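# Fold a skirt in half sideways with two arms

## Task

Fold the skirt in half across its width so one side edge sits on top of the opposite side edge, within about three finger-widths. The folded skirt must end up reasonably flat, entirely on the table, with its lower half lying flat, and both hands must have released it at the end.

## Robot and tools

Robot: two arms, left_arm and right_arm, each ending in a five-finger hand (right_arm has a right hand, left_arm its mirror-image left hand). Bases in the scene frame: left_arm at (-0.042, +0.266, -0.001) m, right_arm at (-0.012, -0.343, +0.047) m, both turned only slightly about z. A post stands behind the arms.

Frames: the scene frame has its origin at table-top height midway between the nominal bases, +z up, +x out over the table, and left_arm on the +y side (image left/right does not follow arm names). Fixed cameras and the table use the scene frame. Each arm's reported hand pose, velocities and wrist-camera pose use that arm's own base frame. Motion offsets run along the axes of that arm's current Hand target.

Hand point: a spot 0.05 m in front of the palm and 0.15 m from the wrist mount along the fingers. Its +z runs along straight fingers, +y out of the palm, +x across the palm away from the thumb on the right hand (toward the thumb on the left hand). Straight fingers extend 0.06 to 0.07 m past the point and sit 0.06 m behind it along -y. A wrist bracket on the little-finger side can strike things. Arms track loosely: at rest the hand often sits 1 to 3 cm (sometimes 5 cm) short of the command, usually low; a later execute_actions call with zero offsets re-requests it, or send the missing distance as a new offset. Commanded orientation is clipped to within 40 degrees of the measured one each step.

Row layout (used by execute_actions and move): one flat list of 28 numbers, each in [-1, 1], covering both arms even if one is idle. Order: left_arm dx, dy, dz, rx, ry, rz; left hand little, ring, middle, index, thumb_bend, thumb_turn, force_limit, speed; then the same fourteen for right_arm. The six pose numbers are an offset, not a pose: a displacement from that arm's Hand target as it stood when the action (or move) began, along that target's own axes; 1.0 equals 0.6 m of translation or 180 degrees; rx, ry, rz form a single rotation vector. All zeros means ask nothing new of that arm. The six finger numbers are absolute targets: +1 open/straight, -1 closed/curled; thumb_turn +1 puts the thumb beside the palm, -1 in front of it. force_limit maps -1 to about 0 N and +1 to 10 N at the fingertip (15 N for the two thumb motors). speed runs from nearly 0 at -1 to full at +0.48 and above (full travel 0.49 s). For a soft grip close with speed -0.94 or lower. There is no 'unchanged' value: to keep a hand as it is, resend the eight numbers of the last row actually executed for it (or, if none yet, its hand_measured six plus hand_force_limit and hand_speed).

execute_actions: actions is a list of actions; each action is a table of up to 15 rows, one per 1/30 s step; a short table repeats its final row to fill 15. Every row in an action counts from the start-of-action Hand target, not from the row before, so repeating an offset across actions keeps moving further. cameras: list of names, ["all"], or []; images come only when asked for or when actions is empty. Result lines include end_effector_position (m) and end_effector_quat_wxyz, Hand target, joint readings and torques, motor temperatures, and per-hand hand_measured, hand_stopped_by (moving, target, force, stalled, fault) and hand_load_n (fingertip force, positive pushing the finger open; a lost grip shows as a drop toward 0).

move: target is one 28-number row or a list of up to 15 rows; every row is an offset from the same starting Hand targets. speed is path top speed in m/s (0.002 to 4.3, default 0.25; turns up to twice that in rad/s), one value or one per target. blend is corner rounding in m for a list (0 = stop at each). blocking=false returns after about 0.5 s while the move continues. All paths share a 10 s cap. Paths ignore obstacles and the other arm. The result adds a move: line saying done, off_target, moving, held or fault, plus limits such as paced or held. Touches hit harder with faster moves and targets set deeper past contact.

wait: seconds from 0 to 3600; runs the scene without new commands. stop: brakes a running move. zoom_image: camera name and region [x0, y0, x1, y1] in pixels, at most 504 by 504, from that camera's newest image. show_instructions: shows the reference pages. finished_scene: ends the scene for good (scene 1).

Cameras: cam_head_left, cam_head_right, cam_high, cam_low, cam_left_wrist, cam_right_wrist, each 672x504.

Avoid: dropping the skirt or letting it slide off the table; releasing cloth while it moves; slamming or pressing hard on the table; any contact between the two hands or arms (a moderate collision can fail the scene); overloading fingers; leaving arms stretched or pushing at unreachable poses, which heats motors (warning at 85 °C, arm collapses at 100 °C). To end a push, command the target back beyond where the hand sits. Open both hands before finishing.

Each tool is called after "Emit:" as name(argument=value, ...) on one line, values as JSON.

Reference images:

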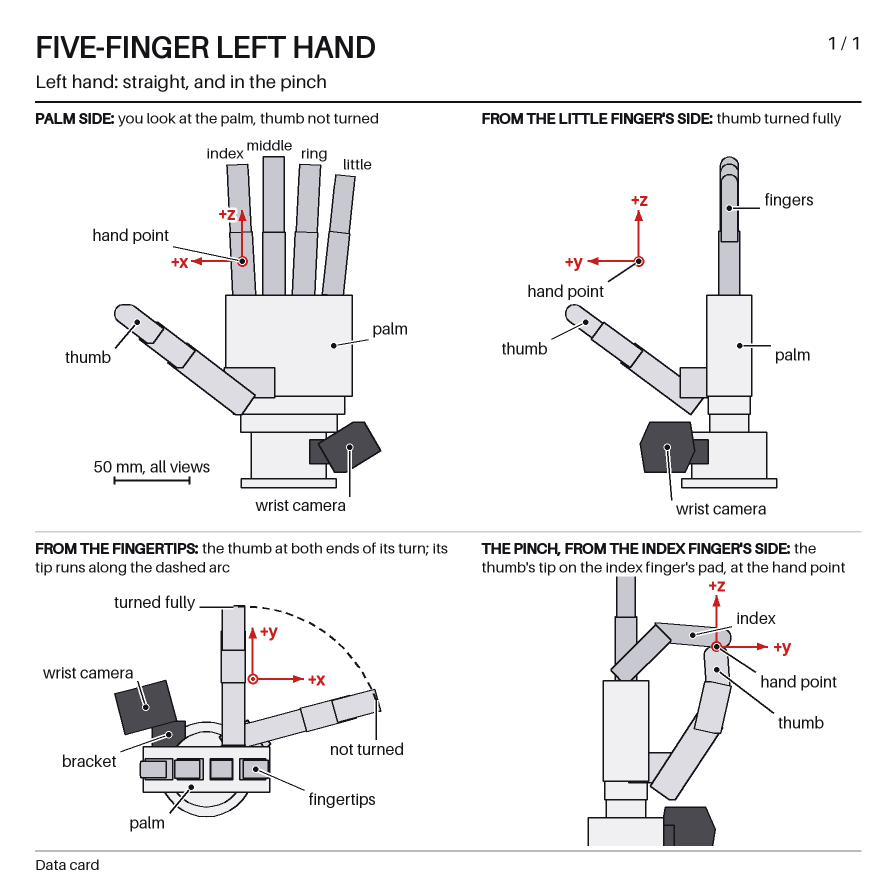

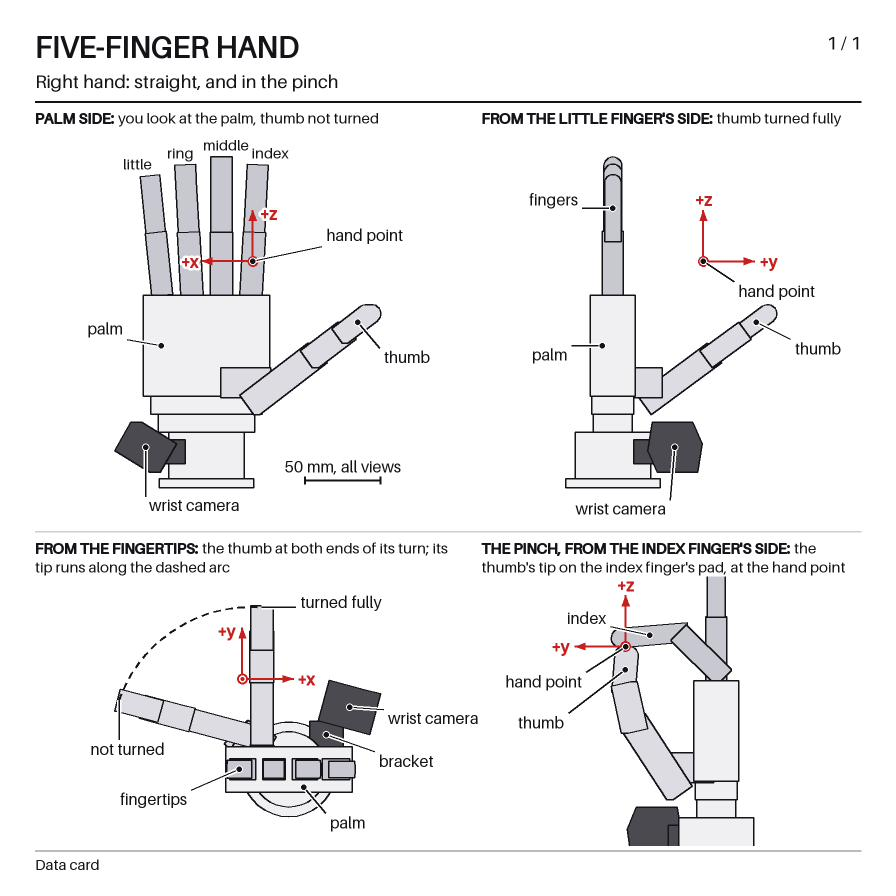

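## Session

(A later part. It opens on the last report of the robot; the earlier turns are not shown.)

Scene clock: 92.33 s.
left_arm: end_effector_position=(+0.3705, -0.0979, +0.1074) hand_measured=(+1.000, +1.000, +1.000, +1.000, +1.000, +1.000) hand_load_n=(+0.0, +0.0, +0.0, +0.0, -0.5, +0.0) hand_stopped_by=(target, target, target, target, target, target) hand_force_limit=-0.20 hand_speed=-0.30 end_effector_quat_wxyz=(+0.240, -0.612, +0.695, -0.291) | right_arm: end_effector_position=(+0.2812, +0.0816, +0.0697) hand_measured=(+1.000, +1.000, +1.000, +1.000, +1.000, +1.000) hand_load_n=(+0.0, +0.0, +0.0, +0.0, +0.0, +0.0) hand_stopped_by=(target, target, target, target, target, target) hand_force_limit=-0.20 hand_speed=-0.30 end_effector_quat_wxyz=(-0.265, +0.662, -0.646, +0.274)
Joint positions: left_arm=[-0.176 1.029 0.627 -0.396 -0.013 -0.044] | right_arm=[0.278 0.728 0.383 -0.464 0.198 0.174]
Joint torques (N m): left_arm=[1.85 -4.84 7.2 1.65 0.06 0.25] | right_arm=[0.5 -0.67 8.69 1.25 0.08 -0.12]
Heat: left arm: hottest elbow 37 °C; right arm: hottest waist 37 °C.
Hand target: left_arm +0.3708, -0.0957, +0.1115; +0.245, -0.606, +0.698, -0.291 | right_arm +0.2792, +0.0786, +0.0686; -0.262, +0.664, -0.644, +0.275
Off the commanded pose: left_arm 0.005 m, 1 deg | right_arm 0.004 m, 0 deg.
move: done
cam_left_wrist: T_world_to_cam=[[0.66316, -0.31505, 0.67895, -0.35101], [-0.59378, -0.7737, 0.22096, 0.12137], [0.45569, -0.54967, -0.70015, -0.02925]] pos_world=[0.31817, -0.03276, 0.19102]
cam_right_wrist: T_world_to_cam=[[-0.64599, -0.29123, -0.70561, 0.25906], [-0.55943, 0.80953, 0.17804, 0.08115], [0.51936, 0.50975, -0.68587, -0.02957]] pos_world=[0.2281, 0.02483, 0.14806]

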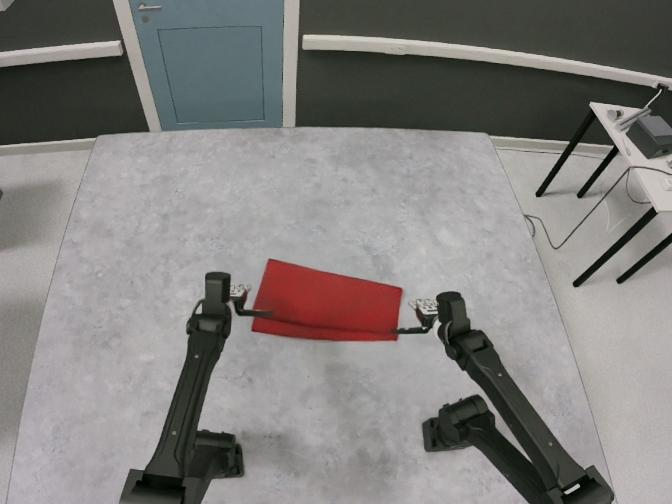

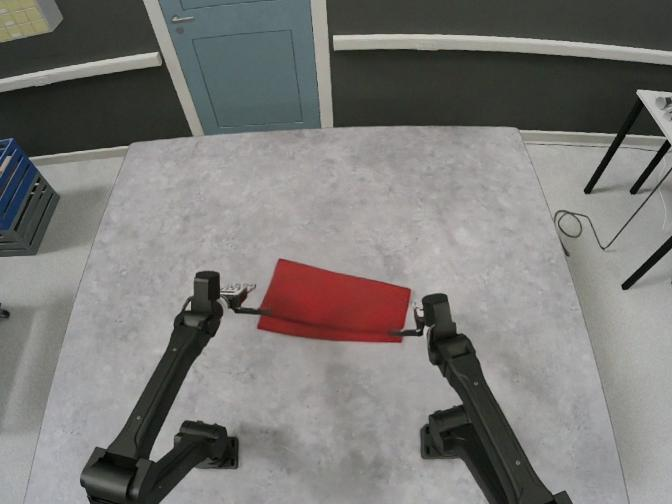

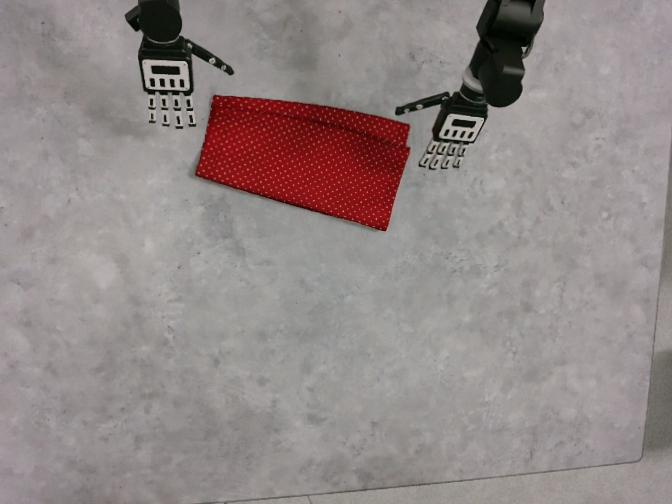

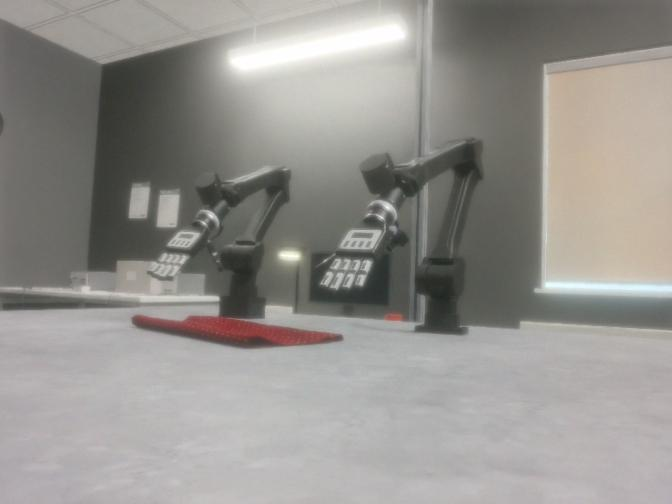

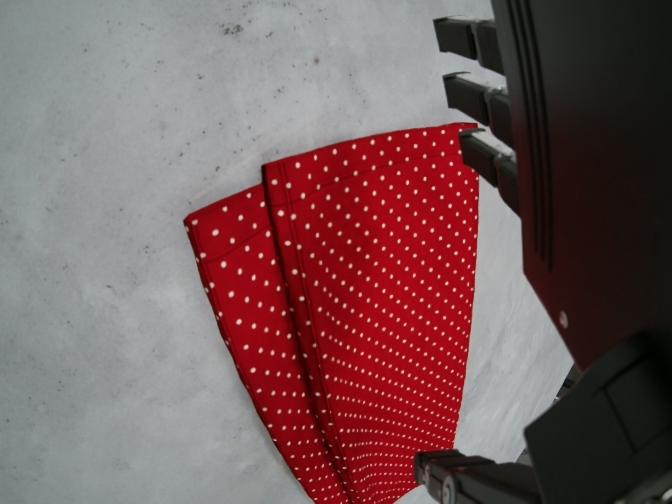

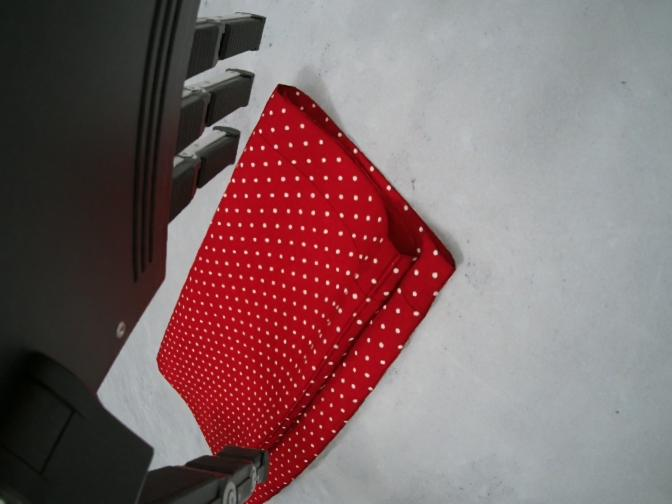

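Emit:
move(target=[[0.1572,0.0342,0.0867, 0,0,0, 1, 1, 1, 1, -1, -1, -0.2, 0, -0.4815,0.1457,-0.0323, 0,0,0, 1, 1, 1, 1, -1, -1, -0.2, 0]], cameras=["all"], speed=0.15)

Emit:
zoom_image(camera="cam_high", region=[180, 20, 430, 250])

Scene clock: 96.97 s.
left_arm: end_effector_position=(+0.3747, -0.1859, +0.0590) hand_measured=(+1.000, +1.000, +1.000, +1.000, -0.982, -1.000) hand_load_n=(+0.0, +0.0, +0.0, +0.0, +11.5, +1.0) hand_stopped_by=(target, target, target, target, force, target) hand_force_limit=-0.20 hand_speed=0.00 end_effector_quat_wxyz=(+0.244, -0.605, +0.704, -0.281) | right_arm: end_effector_position=(+0.1936, +0.3475, +0.0025) hand_measured=(+1.000, +1.000, +1.000, +1.000, -0.936, -1.000) hand_load_n=(-0.5, +0.0, +0.0, +0.0, +6.5, +0.5) hand_stopped_by=(target, target, target, target, force, target) hand_force_limit=-0.20 hand_speed=0.00 end_effector_quat_wxyz=(-0.249, +0.671, -0.640, +0.280)
Joint positions: left_arm=[-0.456 1.222 0.627 -0.237 -0.213 -0.223] | right_arm=[1.267 1.441 0.701 -0.578 0.735 1.121]
Joint torques (N m): left_arm=[0.67 -5.3 6.56 2.62 -0.22 -0.06] | right_arm=[1.32 -6.01 9.76 0.44 0.74 0.07]
Heat: left arm: hottest elbow 38 °C; right arm: hottest waist 37 °C.
Hand target: left_arm +0.3789, -0.1928, +0.0613; +0.245, -0.606, +0.698, -0.291 | right_arm +0.1979, +0.3646, +0.0128; -0.262, +0.664, -0.644, +0.275
Off the commanded pose: left_arm 0.008 m, 1 deg | right_arm 0.020 m, 2 deg.
move: off_target (right_arm)
cam_left_wrist: T_world_to_cam=[[0.66259, -0.34146, 0.66662, -0.35258], [-0.60292, -0.77122, 0.20423, 0.07125], [0.44438, -0.53724, -0.71687, -0.10579]] pos_world=[0.32358, -0.12227, 0.14465]
cam_right_wrist: T_world_to_cam=[[-0.65266, -0.32228, -0.68569, 0.24453], [-0.56403, 0.81094, 0.15572, -0.1707], [0.50587, 0.48838, -0.71105, -0.15566]] pos_world=[0.14206, 0.29326, 0.08357]

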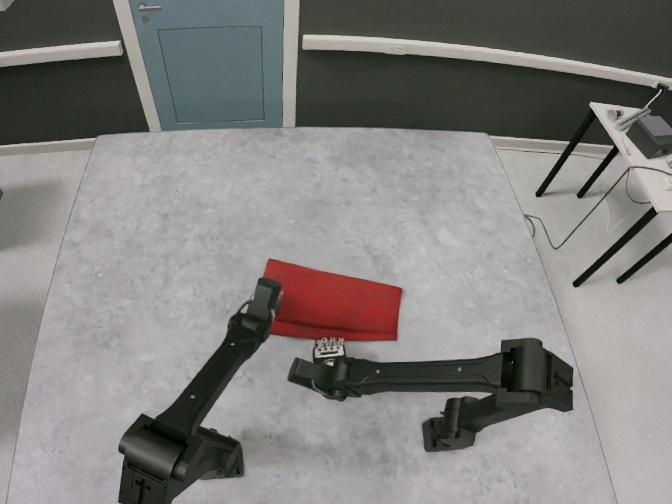

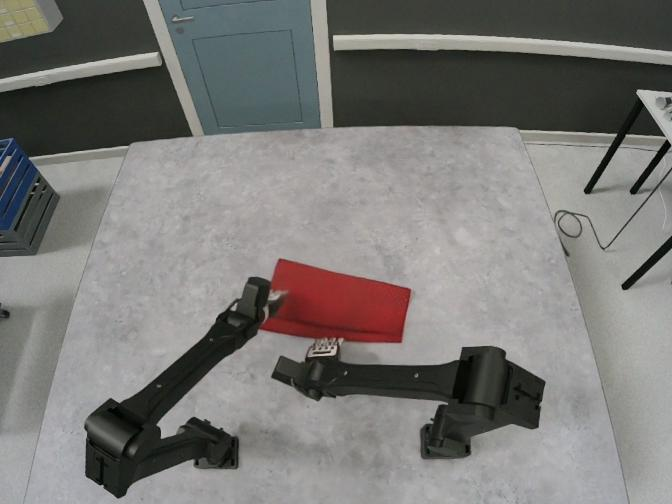

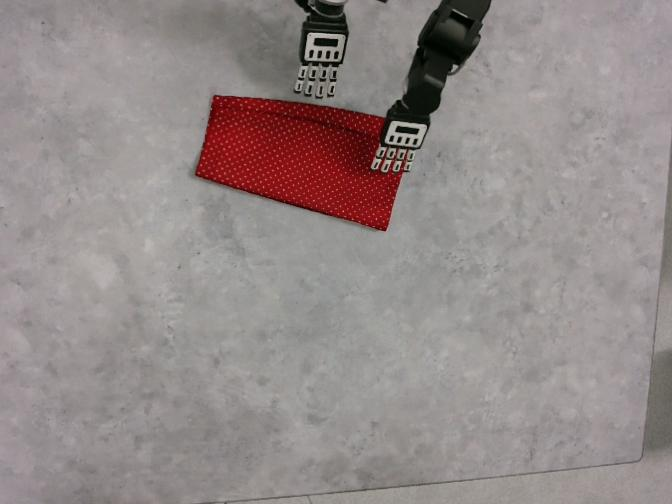

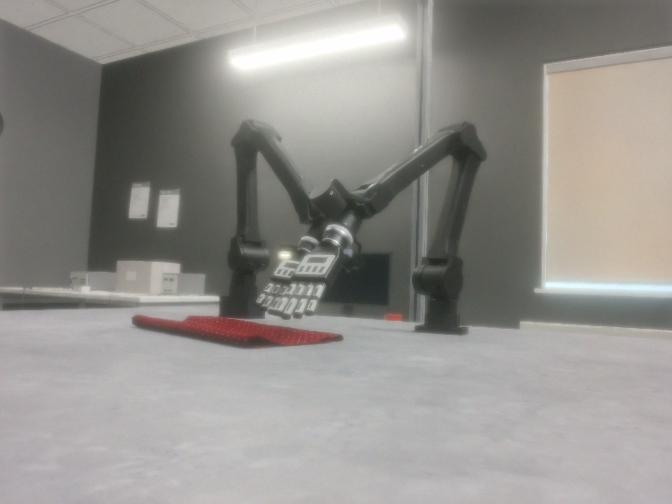

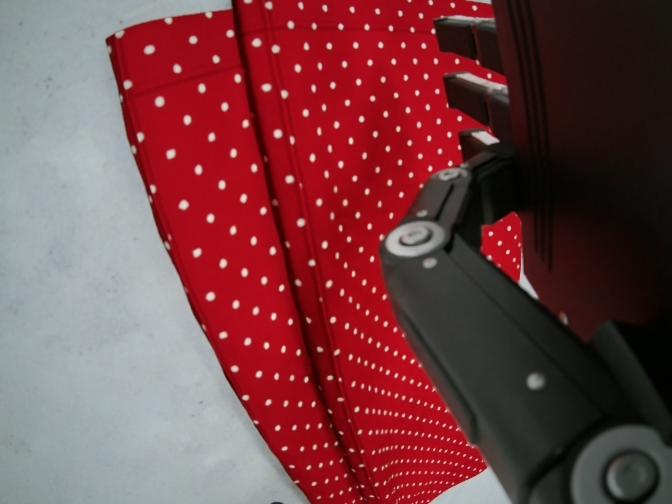

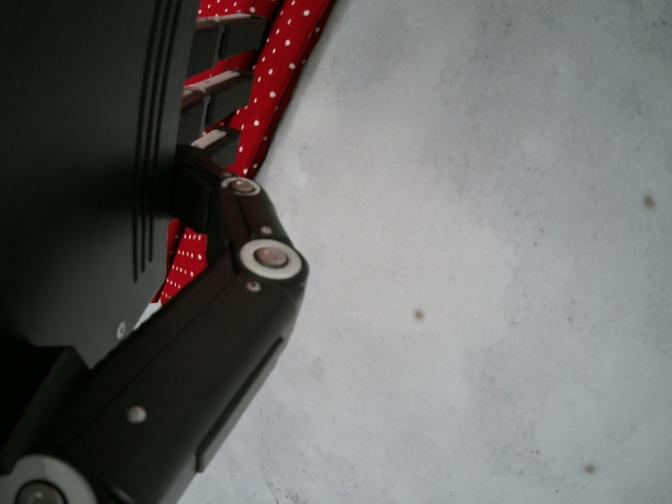

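Scaled by 2.016.

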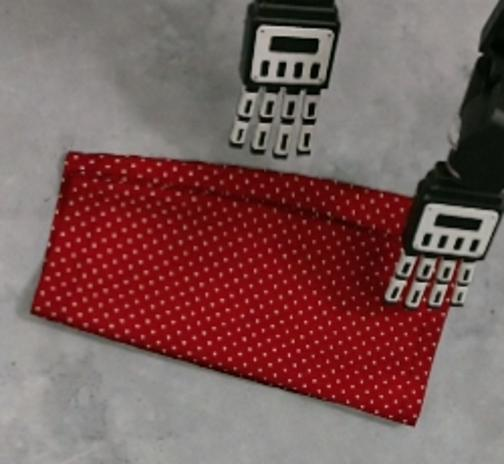

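Emit:
move(target=[[-0.0020,-0.0142,0.0140, 0,0,0, 1, 1, 1, 1, -0.9, -1, -0.2, -0.3, -0.0302,-0.0355,0.0337, 0,0,0, 1, 1, 1, 1, -0.86, -1, -0.2, -0.3],[-0.0020,-0.0142,0.0140, 0,0,0, 1, 1, 1, 1, -0.9, -1, -0.2, -0.3, -0.0325,0.0230,0.0930, 0,0,0, 1, 1, 1, 1, -0.86, -1, -0.2, -0.3],[-0.0027,0.0327,0.0613, 0,0,0, 1, 1, 1, 1, -0.9, -1, -0.2, -0.3, -0.0325,0.0230,0.0930, 0,0,0, 1, 1, 1, 1, -0.86, -1, -0.2, -0.3]], cameras=["all"], speed=0.08)

Emit:
zoom_image(camera="cam_high", region=[180, 20, 430, 250])

Emit:
zoom_image(camera="cam_low", region=[110, 240, 370, 370])

Scene clock: 100.27 s.
left_arm: end_effector_position=(+0.3893, -0.1943, +0.0234) hand_measured=(+1.000, +1.000, +1.000, +1.000, -0.900, -1.000) hand_load_n=(+0.0, +0.0, +0.0, +0.0, +0.0, +0.0) hand_stopped_by=(target, target, target, target, target, target) hand_force_limit=-0.20 hand_speed=-0.30 end_effector_quat_wxyz=(+0.244, -0.603, +0.703, -0.287) | right_arm: end_effector_position=(+0.2253, +0.3858, -0.0332) hand_measured=(+1.000, +1.000, +1.000, +1.000, -0.860, -1.000) hand_load_n=(+0.0, +0.0, +0.0, +0.0, +0.0, +0.0) hand_stopped_by=(target, target, target, target, target, target) hand_force_limit=-0.20 hand_speed=-0.30 end_effector_quat_wxyz=(-0.264, +0.662, -0.646, +0.274)
Joint positions: left_arm=[-0.456 1.346 0.61 -0.085 -0.207 -0.223] | right_arm=[1.219 1.614 0.76 -0.392 0.723 1.07]
Joint torques (N m): left_arm=[1.85 -6.42 5.18 2.63 -0.08 0.04] | right_arm=[0.56 -7.59 5.61 1.31 0.51 -0.15]
Heat: left arm: hottest elbow 38 °C; right arm: hottest waist 37 °C.
Hand target: left_arm +0.3909, -0.1934, +0.0214; +0.245, -0.606, +0.698, -0.291 | right_arm +0.2269, +0.3832, -0.0372; -0.262, +0.664, -0.644, +0.275
Off the commanded pose: left_arm 0.003 m, 1 deg | right_arm 0.005 m, 0 deg.
move: done
cam_left_wrist: T_world_to_cam=[[0.65584, -0.33825, 0.67488, -0.33833], [-0.60757, -0.76709, 0.20597, 0.08343], [0.44803, -0.54512, -0.70861, -0.14552]] pos_world=[0.33778, -0.12976, 0.10803]
cam_right_wrist: T_world_to_cam=[[-0.64697, -0.29125, -0.7047, 0.23919], [-0.55921, 0.80951, 0.17884, -0.17809], [0.51837, 0.50978, -0.6866, -0.22597]] pos_world=[0.1723, 0.32903, 0.04526]

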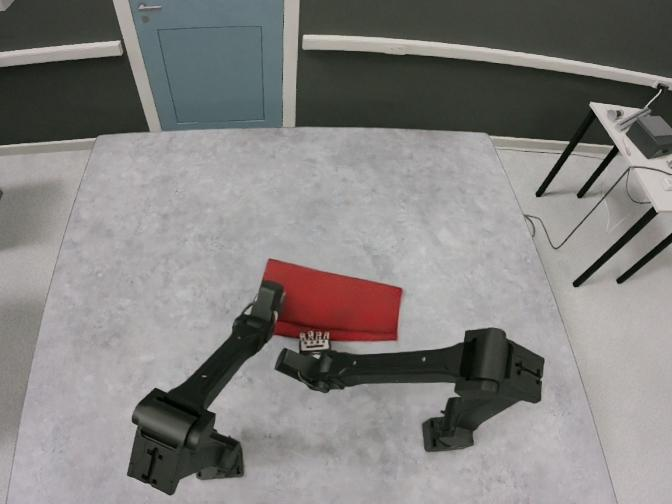

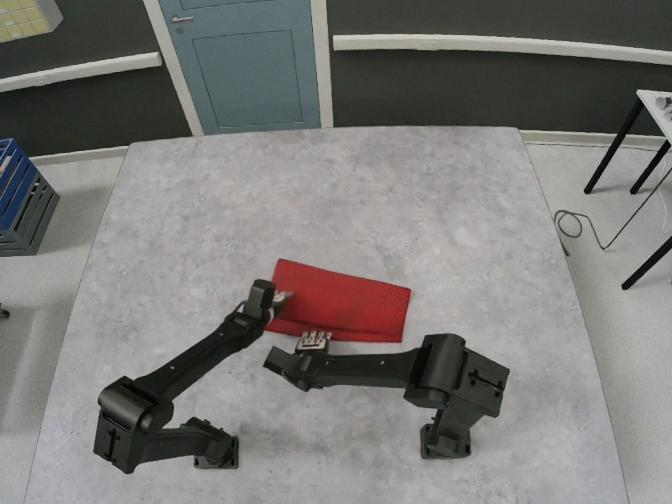

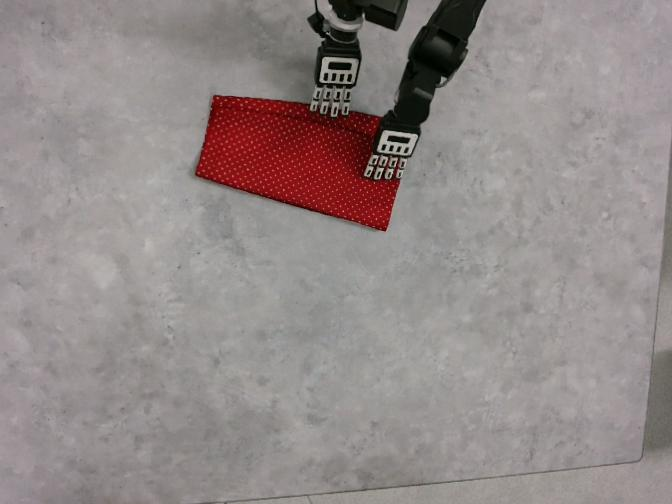

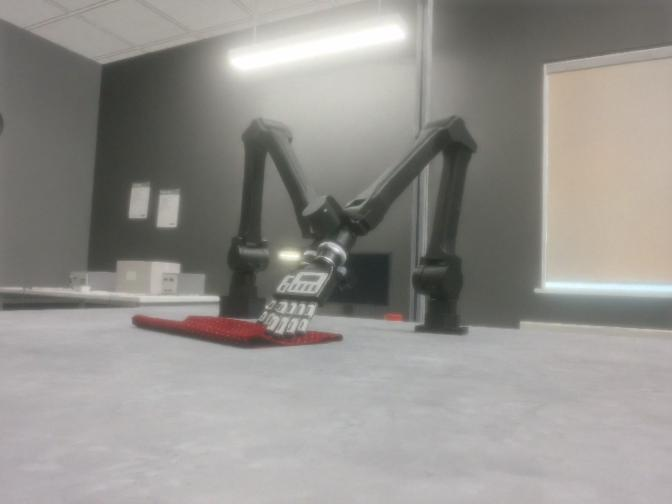

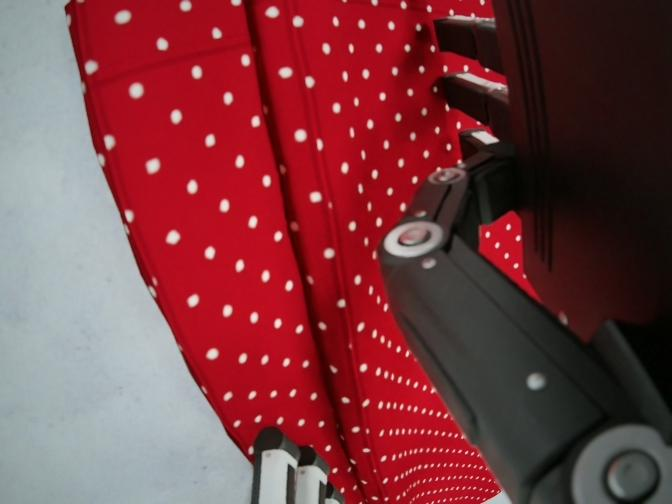

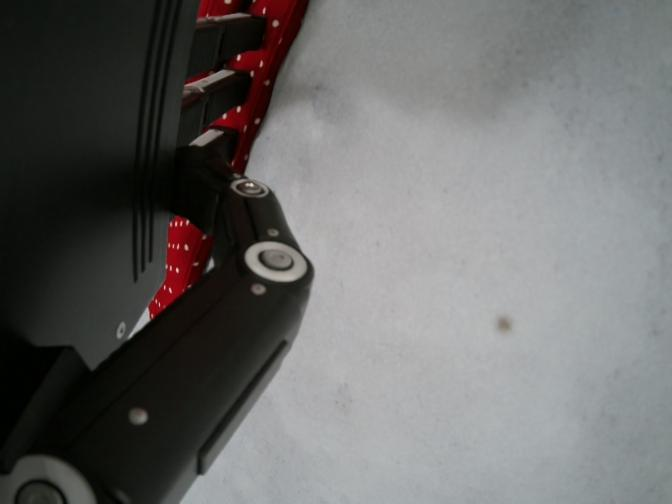

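Scaled by 2.016.

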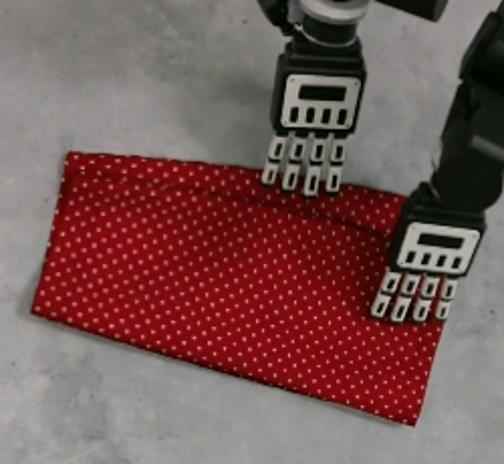

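Scaled by 1.938.

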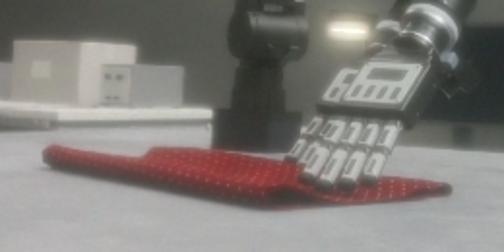

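Emit:
move(target=[[0,0.0047,0.0047, 0,0,0, 1, 1, 1, 1, -0.9, -1, -0.2, -0.3, -0.0005,0.0117,0.0118, 0,0,0, 1, 1, 1, 1, -0.86, -1, -0.2, -0.3],[0.0075,0.0577,-0.0476, 0,0,0, 1, 1, 1, 1, -0.9, -1, -0.2, -0.3, -0.0005,0.0117,0.0118, 0,0,0, 1, 1, 1, 1, -0.86, -1, -0.2, -0.3]], cameras=["cam_high","cam_low","cam_left_wrist"], speed=0.06)

Emit:
zoom_image(camera="cam_high", region=[180, 20, 430, 250])

Emit:
zoom_image(camera="cam_low", region=[110, 240, 370, 370])

Scene clock: 102.27 s.
left_arm: end_effector_position=(+0.3522, -0.1896, +0.0174) hand_measured=(+1.000, +1.000, +1.000, +1.000, -0.900, -1.000) hand_load_n=(+0.0, +0.0, +0.0, -0.5, +0.0, +0.0) hand_stopped_by=(target, target, target, target, target, target) hand_force_limit=-0.20 hand_speed=-0.30 end_effector_quat_wxyz=(+0.249, -0.603, +0.700, -0.291) | right_arm: end_effector_position=(+0.2279, +0.3900, -0.0354) hand_measured=(+1.000, +1.000, +1.000, +1.000, -0.860, -1.000) hand_load_n=(+0.0, +0.0, +0.0, +0.0, +0.0, +0.0) hand_stopped_by=(target, target, target, target, target, target) hand_force_limit=-0.20 hand_speed=-0.30 end_effector_quat_wxyz=(-0.273, +0.658, -0.647, +0.273)
Joint positions: left_arm=[-0.501 1.259 0.507 -0.064 -0.244 -0.256] | right_arm=[1.219 1.625 0.759 -0.36 0.729 1.07]
Joint torques (N m): left_arm=[0.56 -6.3 5 1.47 -0.24 -0.08] | right_arm=[0.56 -6.65 5.15 1.28 0.29 -0.16]
Heat: left arm: hottest elbow 38 °C; right arm: hottest waist 37 °C.
Hand target: left_arm +0.3459, -0.1914, +0.0172; +0.245, -0.606, +0.698, -0.291 | right_arm +0.2269, +0.3832, -0.0471; -0.262, +0.664, -0.644, +0.275
Off the commanded pose: left_arm 0.006 m, 1 deg | right_arm 0.014 m, 2 deg.
move: off_target (right_arm)
cam_left_wrist: T_world_to_cam=[[0.64863, -0.33428, 0.68377, -0.30516], [-0.60668, -0.76957, 0.19926, 0.06507], [0.4596, -0.54407, -0.70196, -0.13459]] pos_world=[0.29927, -0.12516, 0.10122]

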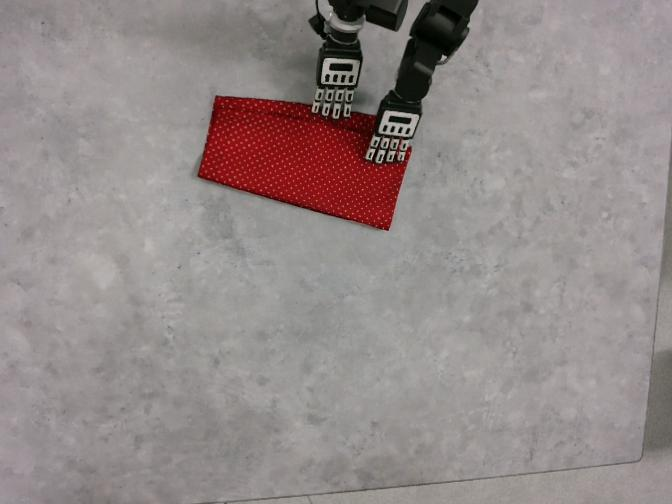

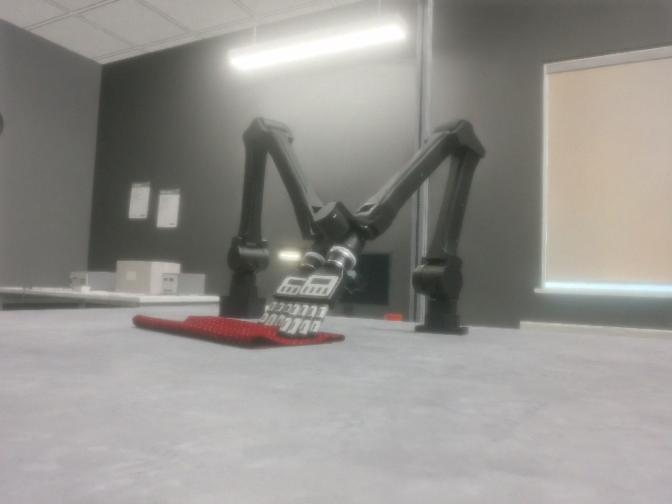

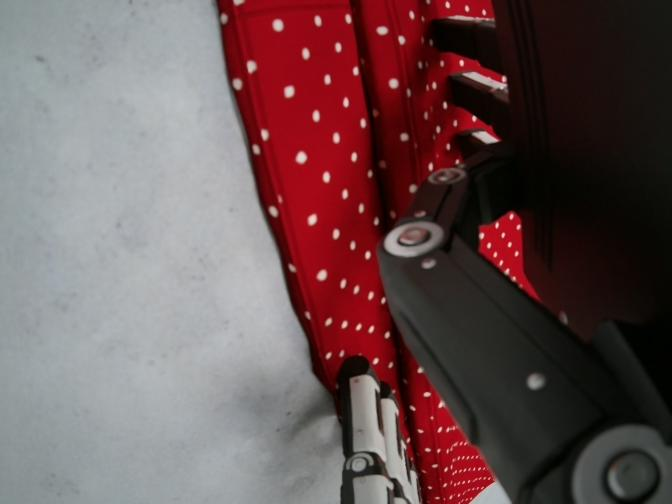

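Scaled by 2.016.

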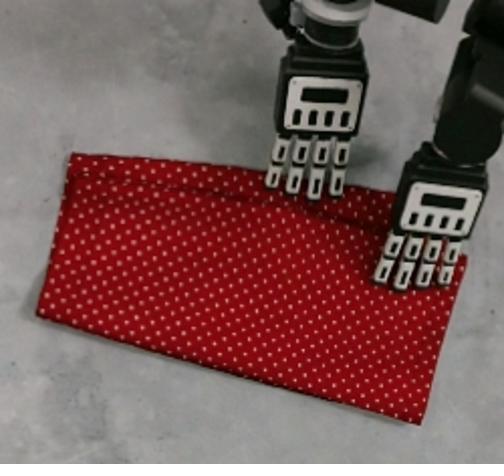

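Scaled by 1.938.

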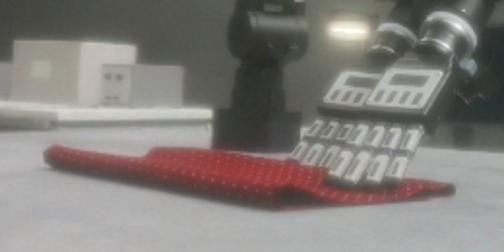

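Emit:
move(target=[[-0.0070,-0.0823,0.0228, 0,0,0, 1, 1, 1, 1, -0.9, -1, -0.2, -0.3, 0,0,0, 0,0,0, 1, 1, 1, 1, -0.86, -1, -0.2, -0.3],[-0.0077,-0.0378,0.0677, 0,0,0, 1, 1, 1, 1, -0.9, -1, -0.2, -0.3, 0,0,0, 0,0,0, 1, 1, 1, 1, -0.86, -1, -0.2, -0.3],[0.0007,0.0210,0.0095, 0,0,0, 1, 1, 1, 1, -0.9, -1, -0.2, -0.3, 0,0,0, 0,0,0, 1, 1, 1, 1, -0.86, -1, -0.2, -0.3]], cameras=["cam_high","cam_low","cam_left_wrist"], speed=0.07)

Emit:
zoom_image(camera="cam_high", region=[180, 20, 430, 250])

Emit:
zoom_image(camera="cam_low", region=[110, 240, 370, 370])

Scene clock: 106.03 s.
left_arm: end_effector_position=(+0.3554, -0.1915, +0.0137) hand_measured=(+1.000, +1.000, +1.000, +1.000, -0.900, -1.000) hand_load_n=(+0.0, +0.0, +0.0, +0.0, +0.0, +0.0) hand_stopped_by=(target, target, target, target, target, target) hand_force_limit=-0.20 hand_speed=-0.30 end_effector_quat_wxyz=(+0.256, -0.603, +0.692, -0.303) | right_arm: end_effector_position=(+0.2282, +0.3909, -0.0353) hand_measured=(+1.000, +1.000, +1.000, +1.000, -0.860, -1.000) hand_load_n=(+0.0, +0.0, +0.5, +0.0, +0.0, +0.0) hand_stopped_by=(target, target, target, target, target, target) hand_force_limit=-0.20 hand_speed=-0.30 end_effector_quat_wxyz=(-0.274, +0.657, -0.647, +0.272)
Joint positions: left_arm=[-0.505 1.273 0.489 -0.004 -0.254 -0.262] | right_arm=[1.219 1.626 0.759 -0.356 0.729 1.07]
Joint torques (N m): left_arm=[0.32 -5.6 4.23 1.09 -0.1 -0.05] | right_arm=[0.62 -6.71 5.14 1.09 0.29 -0.15]
Heat: left arm: hottest elbow 38 °C; right arm: hottest waist 37 °C.
Hand target: left_arm +0.3410, -0.1913, +0.0044; +0.245, -0.606, +0.698, -0.291 | right_arm +0.2270, +0.3833, -0.0471; -0.262, +0.664, -0.644, +0.275
Off the commanded pose: left_arm 0.017 m, 2 deg | right_arm 0.014 m, 2 deg.
move: off_target (left_arm)
cam_left_wrist: T_world_to_cam=[[0.63186, -0.32167, 0.70518, -0.29734], [-0.60683, -0.77132, 0.19189, 0.06612], [0.4822, -0.54917, -0.68256, -0.14899]] pos_world=[0.29984, -0.12646, 0.09529]

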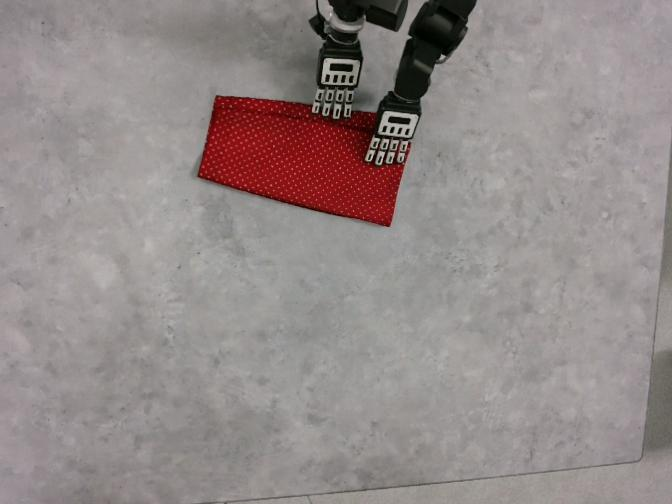

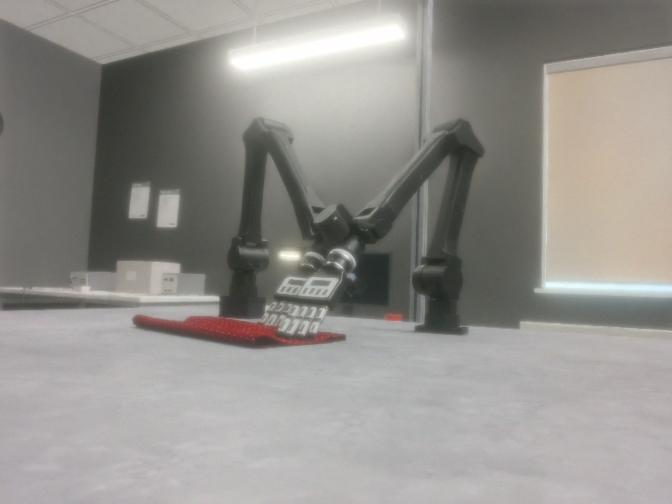

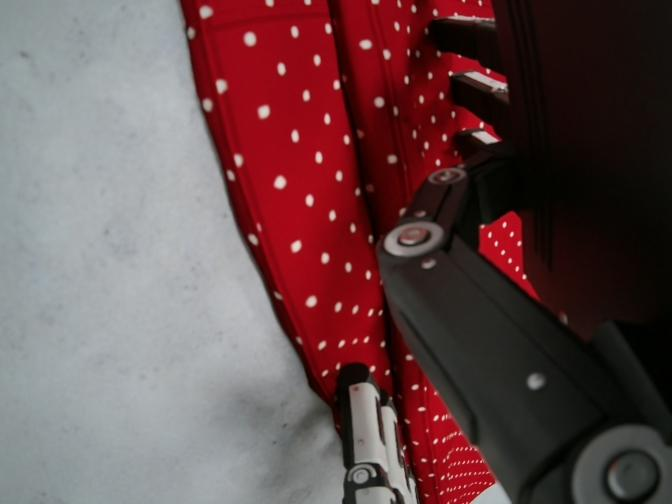

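Scaled by 2.016.

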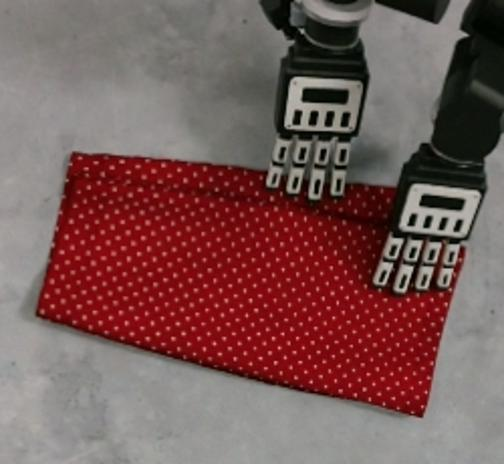

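Scaled by 1.938.

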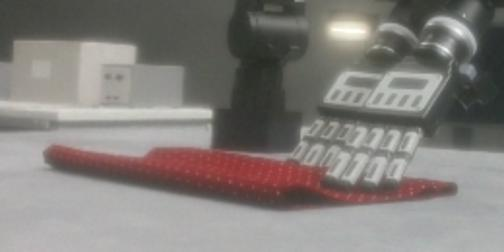

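Emit:
move(target=[[0.0018,-0.1172,-0.1182, 0,0,0, 1, 1, 1, 1, -0.9, -1, -0.2, -0.3, 0,0,0, 0,0,0, 1, 1, 1, 1, -0.86, -1, -0.2, -0.3],[-0.1970,-0.1042,-0.1338, 0,0,0, 1, 1, 1, 1, -0.9, -1, -0.2, -0.3, 0,0,0, 0,0,0, 1, 1, 1, 1, -0.86, -1, -0.2, -0.3]], cameras=["cam_high","cam_low","cam_left_wrist"], speed=0.15, blend=[0.02,0])

Emit:
zoom_image(camera="cam_high", region=[180, 80, 430, 250])

Scene clock: 108.53 s.
left_arm: end_effector_position=(+0.3496, -0.0746, +0.1042) hand_measured=(+1.000, +1.000, +1.000, +1.000, -0.900, -1.000) hand_load_n=(+0.0, +0.0, +0.0, +0.0, +0.0, +0.0) hand_stopped_by=(target, target, target, target, target, target) hand_force_limit=-0.20 hand_speed=-0.30 end_effector_quat_wxyz=(+0.243, -0.610, +0.694, -0.295) | right_arm: end_effector_position=(+0.2282, +0.3909, -0.0353) hand_measured=(+1.000, +1.000, +1.000, +1.000, -0.860, -1.000) hand_load_n=(+0.0, +0.0, +0.0, +0.0, +0.0, +0.0) hand_stopped_by=(target, target, target, target, target, target) hand_force_limit=-0.20 hand_speed=-0.30 end_effector_quat_wxyz=(-0.274, +0.657, -0.647, +0.272)
Joint positions: left_arm=[-0.102 0.945 0.566 -0.409 0.041 0.01] | right_arm=[1.219 1.626 0.759 -0.356 0.729 1.07]
Joint torques (N m): left_arm=[2.02 -3.78 6.72 1.52 0.08 0.25] | right_arm=[0.62 -6.65 5.14 1.13 0.29 -0.15]
Heat: left arm: hottest elbow 38 °C; right arm: hottest waist 37 °C.
Hand target: left_arm +0.3463, -0.0714, +0.1039; +0.245, -0.606, +0.698, -0.291 | right_arm +0.2270, +0.3833, -0.0471; -0.262, +0.664, -0.644, +0.275
Off the commanded pose: left_arm 0.005 m, 1 deg | right_arm 0.014 m, 2 deg.
move: done
cam_left_wrist: T_world_to_cam=[[0.65537, -0.31503, 0.68647, -0.32573], [-0.59744, -0.77229, 0.21596, 0.12954], [0.46213, -0.55166, -0.69435, -0.01212]] pos_world=[0.29646, -0.00926, 0.18721]

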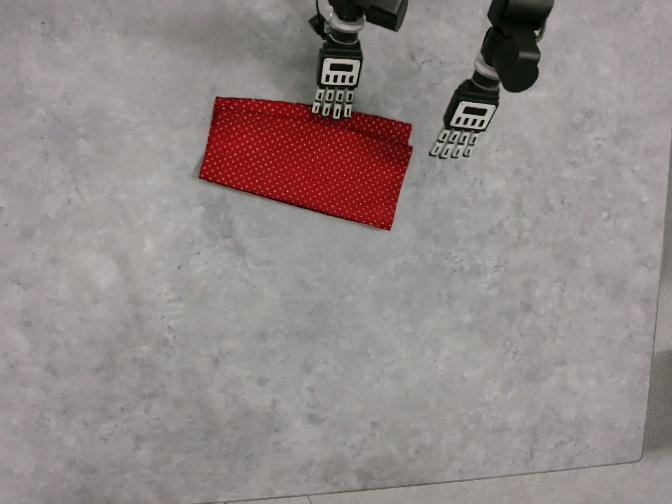

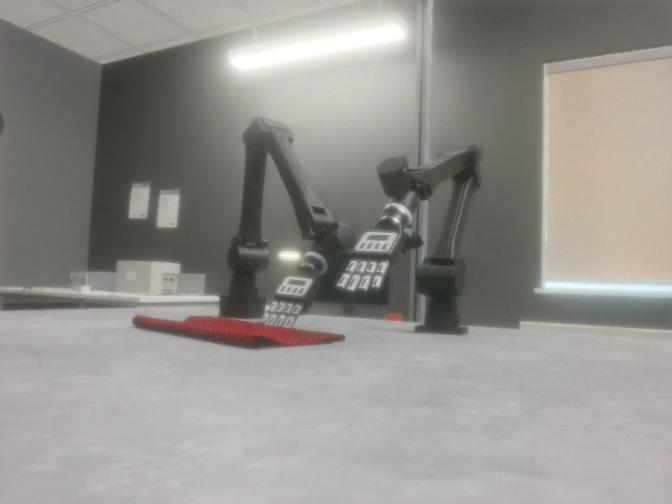

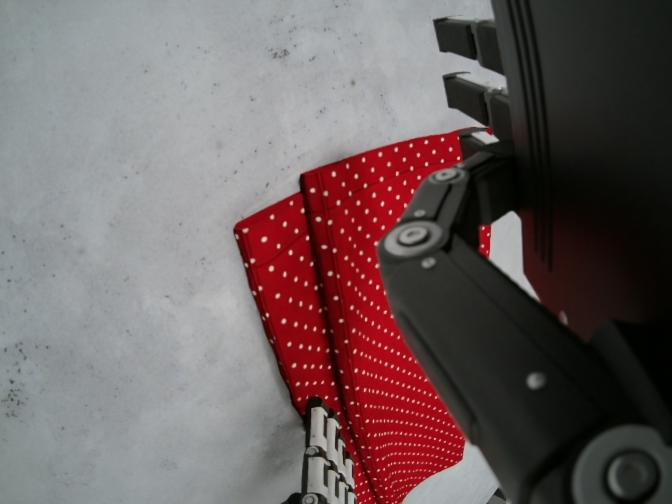

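Scaled by 2.016.

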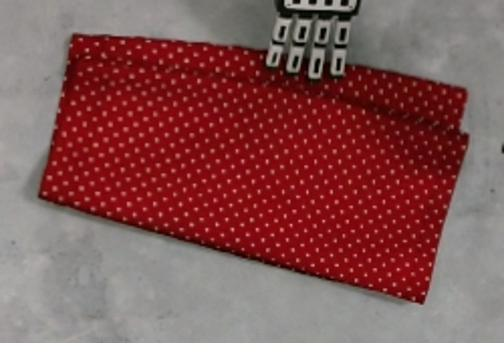

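Emit:
move(target=[[0,0,0,0,0,0,1,1,1,1,-0.9,-1,-0.2,-0.3,0.0046,-0.117,-0.1185,0,0,0,1,1,1,1,-0.86,-1,-0.2,-0.3]], speed=0.15, cameras=["cam_high","cam_low","cam_right_wrist","cam_left_wrist"])

Scene clock: 110.33 s.
left_arm: end_effector_position=(+0.3496, -0.0746, +0.1042) hand_measured=(+1.000, +1.000, +1.000, +1.000, -0.900, -1.000) hand_load_n=(+0.0, +0.0, +0.0, +0.0, +0.0, +0.0) hand_stopped_by=(target, target, target, target, target, target) hand_force_limit=-0.20 hand_speed=-0.30 end_effector_quat_wxyz=(+0.243, -0.610, +0.694, -0.295) | right_arm: end_effector_position=(+0.2197, +0.3707, +0.0392) hand_measured=(+1.000, +1.000, +1.000, +1.000, -0.860, -1.000) hand_load_n=(+0.0, +0.0, +0.0, +0.0, +0.0, -0.5) hand_stopped_by=(target, target, target, target, target, target) hand_force_limit=-0.20 hand_speed=-0.30 end_effector_quat_wxyz=(-0.251, +0.668, -0.642, +0.280)
Joint positions: left_arm=[-0.102 0.945 0.566 -0.409 0.041 0.01] | right_arm=[1.219 1.436 0.815 -0.655 0.723 1.066]
Joint torques (N m): left_arm=[1.96 -3.84 6.71 1.52 0.08 0.26] | right_arm=[0.56 -7.18 10.26 0.55 0.54 -0.12]
Heat: left arm: hottest elbow 38 °C; right arm: hottest waist 37 °C.
Hand target: left_arm +0.3463, -0.0714, +0.1039; +0.245, -0.606, +0.698, -0.291 | right_arm +0.2269, +0.3832, +0.0528; -0.261, +0.664, -0.644, +0.275
Off the commanded pose: left_arm 0.005 m, 1 deg | right_arm 0.020 m, 1 deg.
move: off_target (right_arm)
cam_left_wrist: T_world_to_cam=[[0.65531, -0.31541, 0.68636, -0.32569], [-0.59768, -0.77215, 0.2158, 0.12964], [0.46191, -0.55164, -0.69451, -0.01203]] pos_world=[0.29646, -0.00926, 0.18721]
cam_right_wrist: T_world_to_cam=[[-0.65351, -0.31433, -0.68856, 0.29153], [-0.55972, 0.81308, 0.16005, -0.18241], [0.50955, 0.49, -0.70729, -0.15573]] pos_world=[0.16777, 0.31626, 0.11978]
Images, in order (width x height): cam_high 672x504, cam_low 672x504, cam_left_wrist 672x504, cam_right_wrist 672x504.

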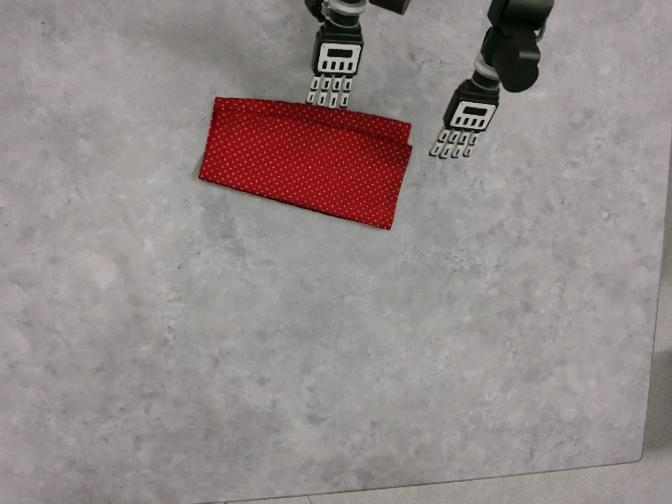

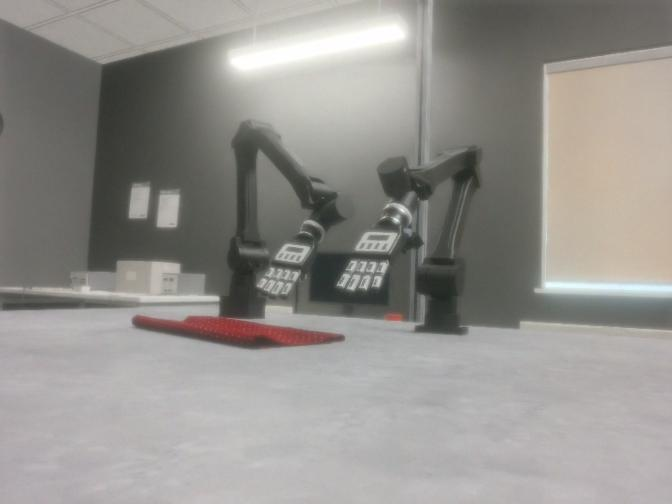

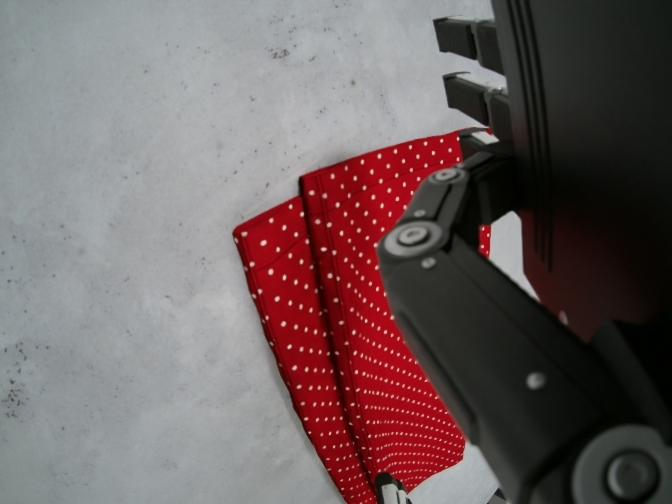

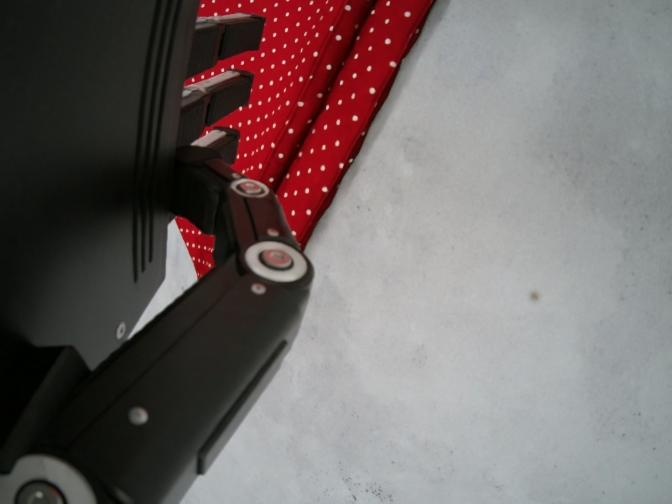

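Emit:
zoom_image(camera="cam_high", region=[180, 70, 440, 250])

Emit:
zoom_image(camera="cam_low", region=[110, 280, 370, 370])

Scaled by 1.938.

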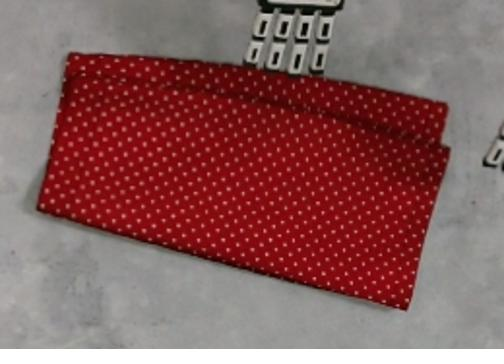

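Scaled by 1.938.

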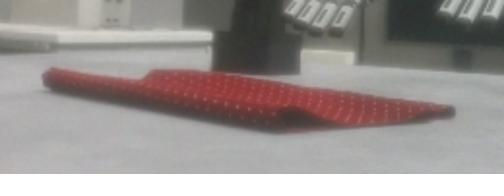

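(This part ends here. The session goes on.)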